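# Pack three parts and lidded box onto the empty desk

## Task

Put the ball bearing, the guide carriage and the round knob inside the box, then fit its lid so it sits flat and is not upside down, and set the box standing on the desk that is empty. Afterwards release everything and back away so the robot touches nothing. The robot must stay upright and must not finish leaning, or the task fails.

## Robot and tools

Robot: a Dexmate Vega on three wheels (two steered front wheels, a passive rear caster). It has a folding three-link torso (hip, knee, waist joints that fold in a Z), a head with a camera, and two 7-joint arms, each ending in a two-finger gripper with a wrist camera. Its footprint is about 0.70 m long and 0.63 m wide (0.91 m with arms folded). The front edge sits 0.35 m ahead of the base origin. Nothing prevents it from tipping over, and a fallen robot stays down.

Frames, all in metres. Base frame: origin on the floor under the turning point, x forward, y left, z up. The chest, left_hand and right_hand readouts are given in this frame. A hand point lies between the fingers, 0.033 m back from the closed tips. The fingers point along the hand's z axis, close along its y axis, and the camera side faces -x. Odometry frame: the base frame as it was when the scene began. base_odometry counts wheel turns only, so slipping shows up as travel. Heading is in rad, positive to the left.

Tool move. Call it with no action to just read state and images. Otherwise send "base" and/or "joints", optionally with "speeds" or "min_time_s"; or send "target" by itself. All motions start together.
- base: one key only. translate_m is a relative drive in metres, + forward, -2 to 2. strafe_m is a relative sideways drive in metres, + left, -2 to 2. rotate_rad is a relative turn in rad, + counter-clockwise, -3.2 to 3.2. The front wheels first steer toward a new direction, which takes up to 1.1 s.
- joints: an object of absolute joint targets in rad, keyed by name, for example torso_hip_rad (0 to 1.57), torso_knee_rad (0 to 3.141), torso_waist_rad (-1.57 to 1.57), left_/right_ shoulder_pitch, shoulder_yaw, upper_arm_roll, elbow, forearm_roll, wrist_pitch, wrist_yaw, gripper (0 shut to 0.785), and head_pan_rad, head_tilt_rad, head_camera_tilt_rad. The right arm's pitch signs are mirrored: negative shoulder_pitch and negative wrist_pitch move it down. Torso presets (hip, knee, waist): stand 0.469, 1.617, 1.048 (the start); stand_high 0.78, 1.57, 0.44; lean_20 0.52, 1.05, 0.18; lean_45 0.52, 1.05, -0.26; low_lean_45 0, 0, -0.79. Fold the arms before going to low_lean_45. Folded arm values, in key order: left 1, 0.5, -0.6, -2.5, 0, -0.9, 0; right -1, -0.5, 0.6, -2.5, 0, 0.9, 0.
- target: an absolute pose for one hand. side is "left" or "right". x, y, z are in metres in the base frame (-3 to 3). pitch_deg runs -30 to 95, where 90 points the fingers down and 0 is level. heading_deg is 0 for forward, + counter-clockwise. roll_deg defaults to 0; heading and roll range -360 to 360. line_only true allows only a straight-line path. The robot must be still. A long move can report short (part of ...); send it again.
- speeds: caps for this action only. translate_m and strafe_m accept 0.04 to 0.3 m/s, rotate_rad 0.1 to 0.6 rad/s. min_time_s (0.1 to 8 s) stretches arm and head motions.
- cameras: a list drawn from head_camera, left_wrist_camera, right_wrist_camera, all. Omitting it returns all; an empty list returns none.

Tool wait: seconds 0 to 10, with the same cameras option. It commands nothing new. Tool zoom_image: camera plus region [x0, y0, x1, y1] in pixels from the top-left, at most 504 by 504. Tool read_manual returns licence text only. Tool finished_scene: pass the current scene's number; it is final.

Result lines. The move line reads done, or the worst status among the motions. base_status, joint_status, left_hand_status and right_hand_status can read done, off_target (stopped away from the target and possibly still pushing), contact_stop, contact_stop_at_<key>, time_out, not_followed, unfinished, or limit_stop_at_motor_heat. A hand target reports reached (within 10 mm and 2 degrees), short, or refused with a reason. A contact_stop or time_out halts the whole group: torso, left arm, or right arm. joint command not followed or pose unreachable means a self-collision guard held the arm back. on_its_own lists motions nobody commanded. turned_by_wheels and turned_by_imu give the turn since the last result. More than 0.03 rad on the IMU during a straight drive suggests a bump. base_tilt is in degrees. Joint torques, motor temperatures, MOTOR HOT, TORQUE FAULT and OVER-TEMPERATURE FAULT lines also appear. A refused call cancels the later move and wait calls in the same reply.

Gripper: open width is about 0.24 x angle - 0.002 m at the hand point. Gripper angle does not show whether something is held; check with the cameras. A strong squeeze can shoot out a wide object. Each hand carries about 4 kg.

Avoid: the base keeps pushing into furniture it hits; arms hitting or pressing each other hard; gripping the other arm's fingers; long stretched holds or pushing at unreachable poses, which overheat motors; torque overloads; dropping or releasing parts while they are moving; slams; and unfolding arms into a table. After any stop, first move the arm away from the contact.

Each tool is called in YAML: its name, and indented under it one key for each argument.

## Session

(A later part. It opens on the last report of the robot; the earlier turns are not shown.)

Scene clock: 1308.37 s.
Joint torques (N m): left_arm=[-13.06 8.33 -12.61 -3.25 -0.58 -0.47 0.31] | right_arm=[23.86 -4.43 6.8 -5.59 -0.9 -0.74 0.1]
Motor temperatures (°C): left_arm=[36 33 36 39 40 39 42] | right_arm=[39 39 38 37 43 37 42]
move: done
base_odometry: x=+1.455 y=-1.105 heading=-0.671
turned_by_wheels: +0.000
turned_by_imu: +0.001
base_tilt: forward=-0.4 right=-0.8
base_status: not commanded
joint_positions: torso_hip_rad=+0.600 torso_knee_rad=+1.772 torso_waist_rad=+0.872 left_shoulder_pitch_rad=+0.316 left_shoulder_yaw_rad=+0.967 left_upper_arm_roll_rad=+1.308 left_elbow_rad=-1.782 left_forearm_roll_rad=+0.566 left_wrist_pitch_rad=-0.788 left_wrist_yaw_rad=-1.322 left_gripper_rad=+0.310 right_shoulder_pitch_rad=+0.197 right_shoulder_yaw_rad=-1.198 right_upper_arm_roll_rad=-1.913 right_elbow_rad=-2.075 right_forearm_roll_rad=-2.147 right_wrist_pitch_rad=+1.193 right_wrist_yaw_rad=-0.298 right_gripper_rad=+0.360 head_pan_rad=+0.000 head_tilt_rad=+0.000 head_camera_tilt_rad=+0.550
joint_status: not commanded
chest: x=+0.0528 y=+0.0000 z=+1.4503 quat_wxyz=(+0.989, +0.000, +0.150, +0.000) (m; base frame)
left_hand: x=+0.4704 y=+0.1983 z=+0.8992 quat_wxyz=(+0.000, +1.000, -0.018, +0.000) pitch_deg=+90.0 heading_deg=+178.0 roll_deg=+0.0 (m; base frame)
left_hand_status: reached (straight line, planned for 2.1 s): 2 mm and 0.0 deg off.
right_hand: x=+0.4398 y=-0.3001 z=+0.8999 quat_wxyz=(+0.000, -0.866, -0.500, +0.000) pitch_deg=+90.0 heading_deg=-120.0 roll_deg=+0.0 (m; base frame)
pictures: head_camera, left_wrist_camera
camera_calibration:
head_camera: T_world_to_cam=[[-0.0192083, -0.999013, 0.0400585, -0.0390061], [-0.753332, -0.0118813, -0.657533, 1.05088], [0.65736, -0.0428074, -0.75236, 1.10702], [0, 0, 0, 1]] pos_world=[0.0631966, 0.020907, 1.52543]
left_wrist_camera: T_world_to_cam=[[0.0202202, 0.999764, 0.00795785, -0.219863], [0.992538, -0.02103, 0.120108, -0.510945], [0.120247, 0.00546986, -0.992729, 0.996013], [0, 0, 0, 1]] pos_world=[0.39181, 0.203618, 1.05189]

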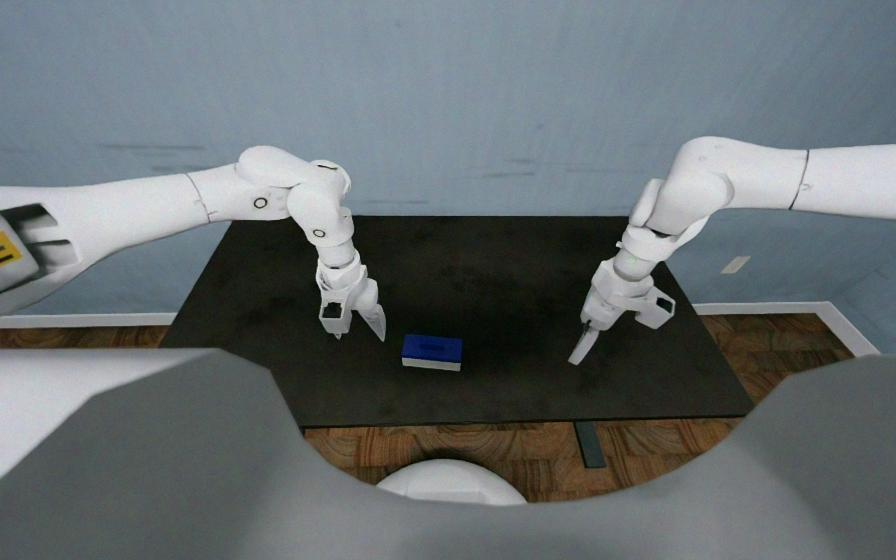

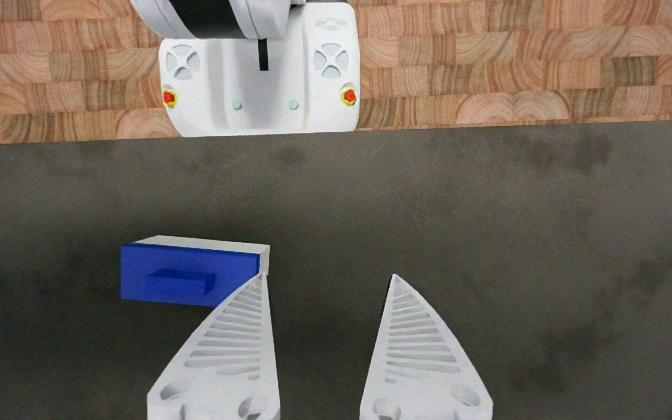

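zoom_image:
  camera: "head_camera"
  region: [398, 330, 434, 375]

zoom_image:
  camera: "head_camera"
  region: [430, 330, 466, 375]

Scaled by 11.200 from the camera's 896x560 image, which has a finer 960x600 frame.

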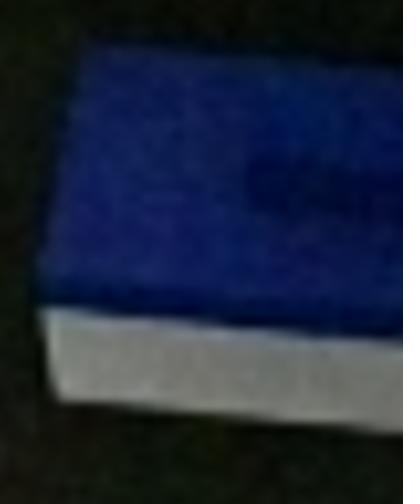

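Scaled by 11.200 from the camera's 896x560 image, which has a finer 960x600 frame.

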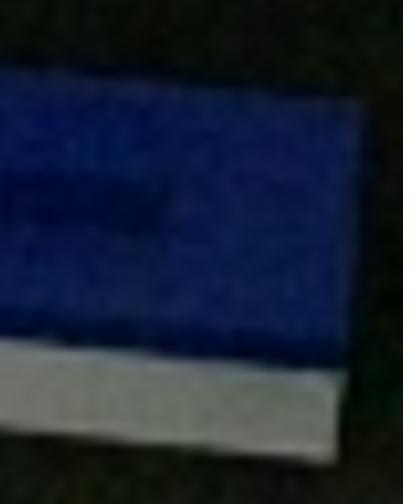

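move:
  base: {"translate_m": -0.5}
  speeds: {"translate_m": 0.2}
  cameras: ["head_camera", "left_wrist_camera", "right_wrist_camera"]

zoom_image:
  camera: "head_camera"
  region: [370, 160, 500, 260]

Scene clock: 1318.93 s.
Joint torques (N m): left_arm=[-10.59 1 -9.78 -3.56 -1.11 -1.98 0.16] | right_arm=[20.96 -3.69 6.1 -4.82 -0.78 -0.93 0.59]
Motor temperatures (°C): left_arm=[35 33 36 39 40 39 42] | right_arm=[39 39 38 37 43 37 42]
move: done
base_odometry: x=+1.062 y=-0.794 heading=-0.670
turned_by_wheels: +0.001
turned_by_imu: +0.002
base_tilt: forward=-0.4 right=-0.8
base_status: done
joint_positions: torso_hip_rad=+0.600 torso_knee_rad=+1.772 torso_waist_rad=+0.872 left_shoulder_pitch_rad=+0.316 left_shoulder_yaw_rad=+0.973 left_upper_arm_roll_rad=+1.307 left_elbow_rad=-1.786 left_forearm_roll_rad=+0.565 left_wrist_pitch_rad=-0.789 left_wrist_yaw_rad=-1.322 left_gripper_rad=+0.310 right_shoulder_pitch_rad=+0.197 right_shoulder_yaw_rad=-1.198 right_upper_arm_roll_rad=-1.913 right_elbow_rad=-2.076 right_forearm_roll_rad=-2.147 right_wrist_pitch_rad=+1.193 right_wrist_yaw_rad=-0.298 right_gripper_rad=+0.360 head_pan_rad=+0.000 head_tilt_rad=+0.000 head_camera_tilt_rad=+0.550
joint_status: not commanded
chest: x=+0.0528 y=+0.0000 z=+1.4503 quat_wxyz=(+0.989, +0.000, +0.150, +0.000) (m; base frame)
left_hand: x=+0.4700 y=+0.2001 z=+0.8999 quat_wxyz=(+0.000, +1.000, -0.017, +0.000) pitch_deg=+90.0 heading_deg=+178.0 roll_deg=+0.0 (m; base frame)
right_hand: x=+0.4398 y=-0.3001 z=+0.8998 quat_wxyz=(+0.000, -0.866, -0.500, +0.000) pitch_deg=+90.0 heading_deg=-120.0 roll_deg=+0.0 (m; base frame)
pictures: head_camera, left_wrist_camera, right_wrist_camera
camera_calibration:
head_camera: T_world_to_cam=[[-0.0192075, -0.999013, 0.0400606, -0.0390095], [-0.753382, -0.0118801, -0.657476, 1.05079], [0.657303, -0.0428094, -0.752409, 1.1071], [0, 0, 0, 1]] pos_world=[0.063196, 0.020907, 1.52543]
left_wrist_camera: T_world_to_cam=[[0.0196041, 0.999775, 0.00809577, -0.221562], [0.992563, -0.0204344, 0.120008, -0.51051], [0.120146, 0.00568291, -0.99274, 0.996666], [0, 0, 0, 1]] pos_world=[0.391311, 0.205416, 1.05249]
right_wrist_camera: T_world_to_cam=[[-0.873659, 0.485501, 0.0317691, 0.496606], [0.486539, 0.87176, 0.0575632, 0.0649933], [0.000251909, 0.0657475, -0.997836, 1.06196], [0, 0, 0, 1]] pos_world=[0.401975, -0.367583, 1.04015]

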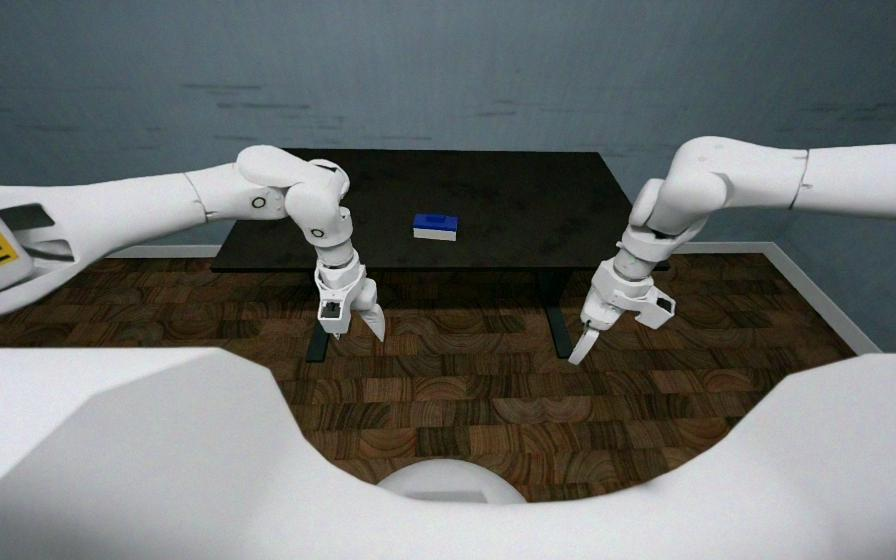

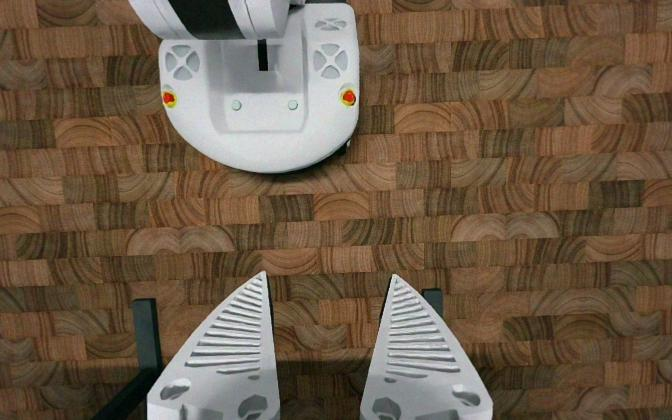

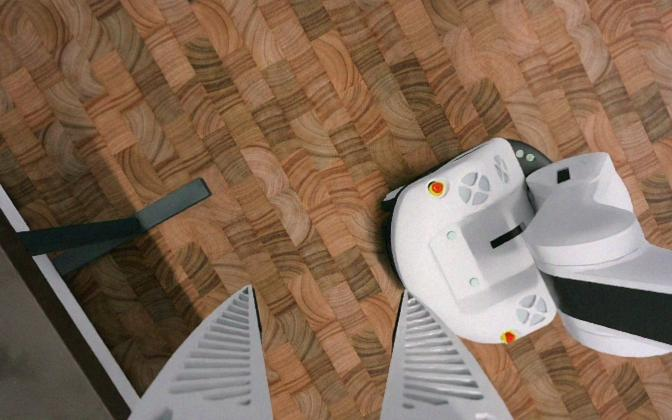

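Scaled by 3.877 from the camera's 896x560 image, which has a finer 960x600 frame.

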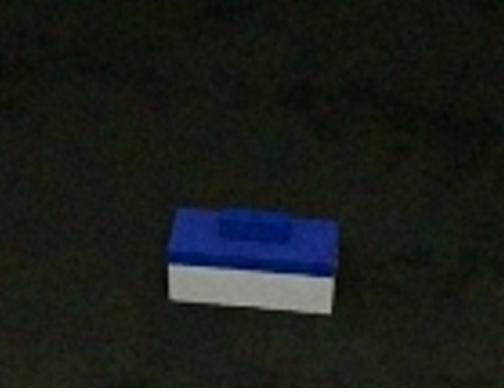

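finished_scene:
  scene: 1

The scene is finished: the task was done.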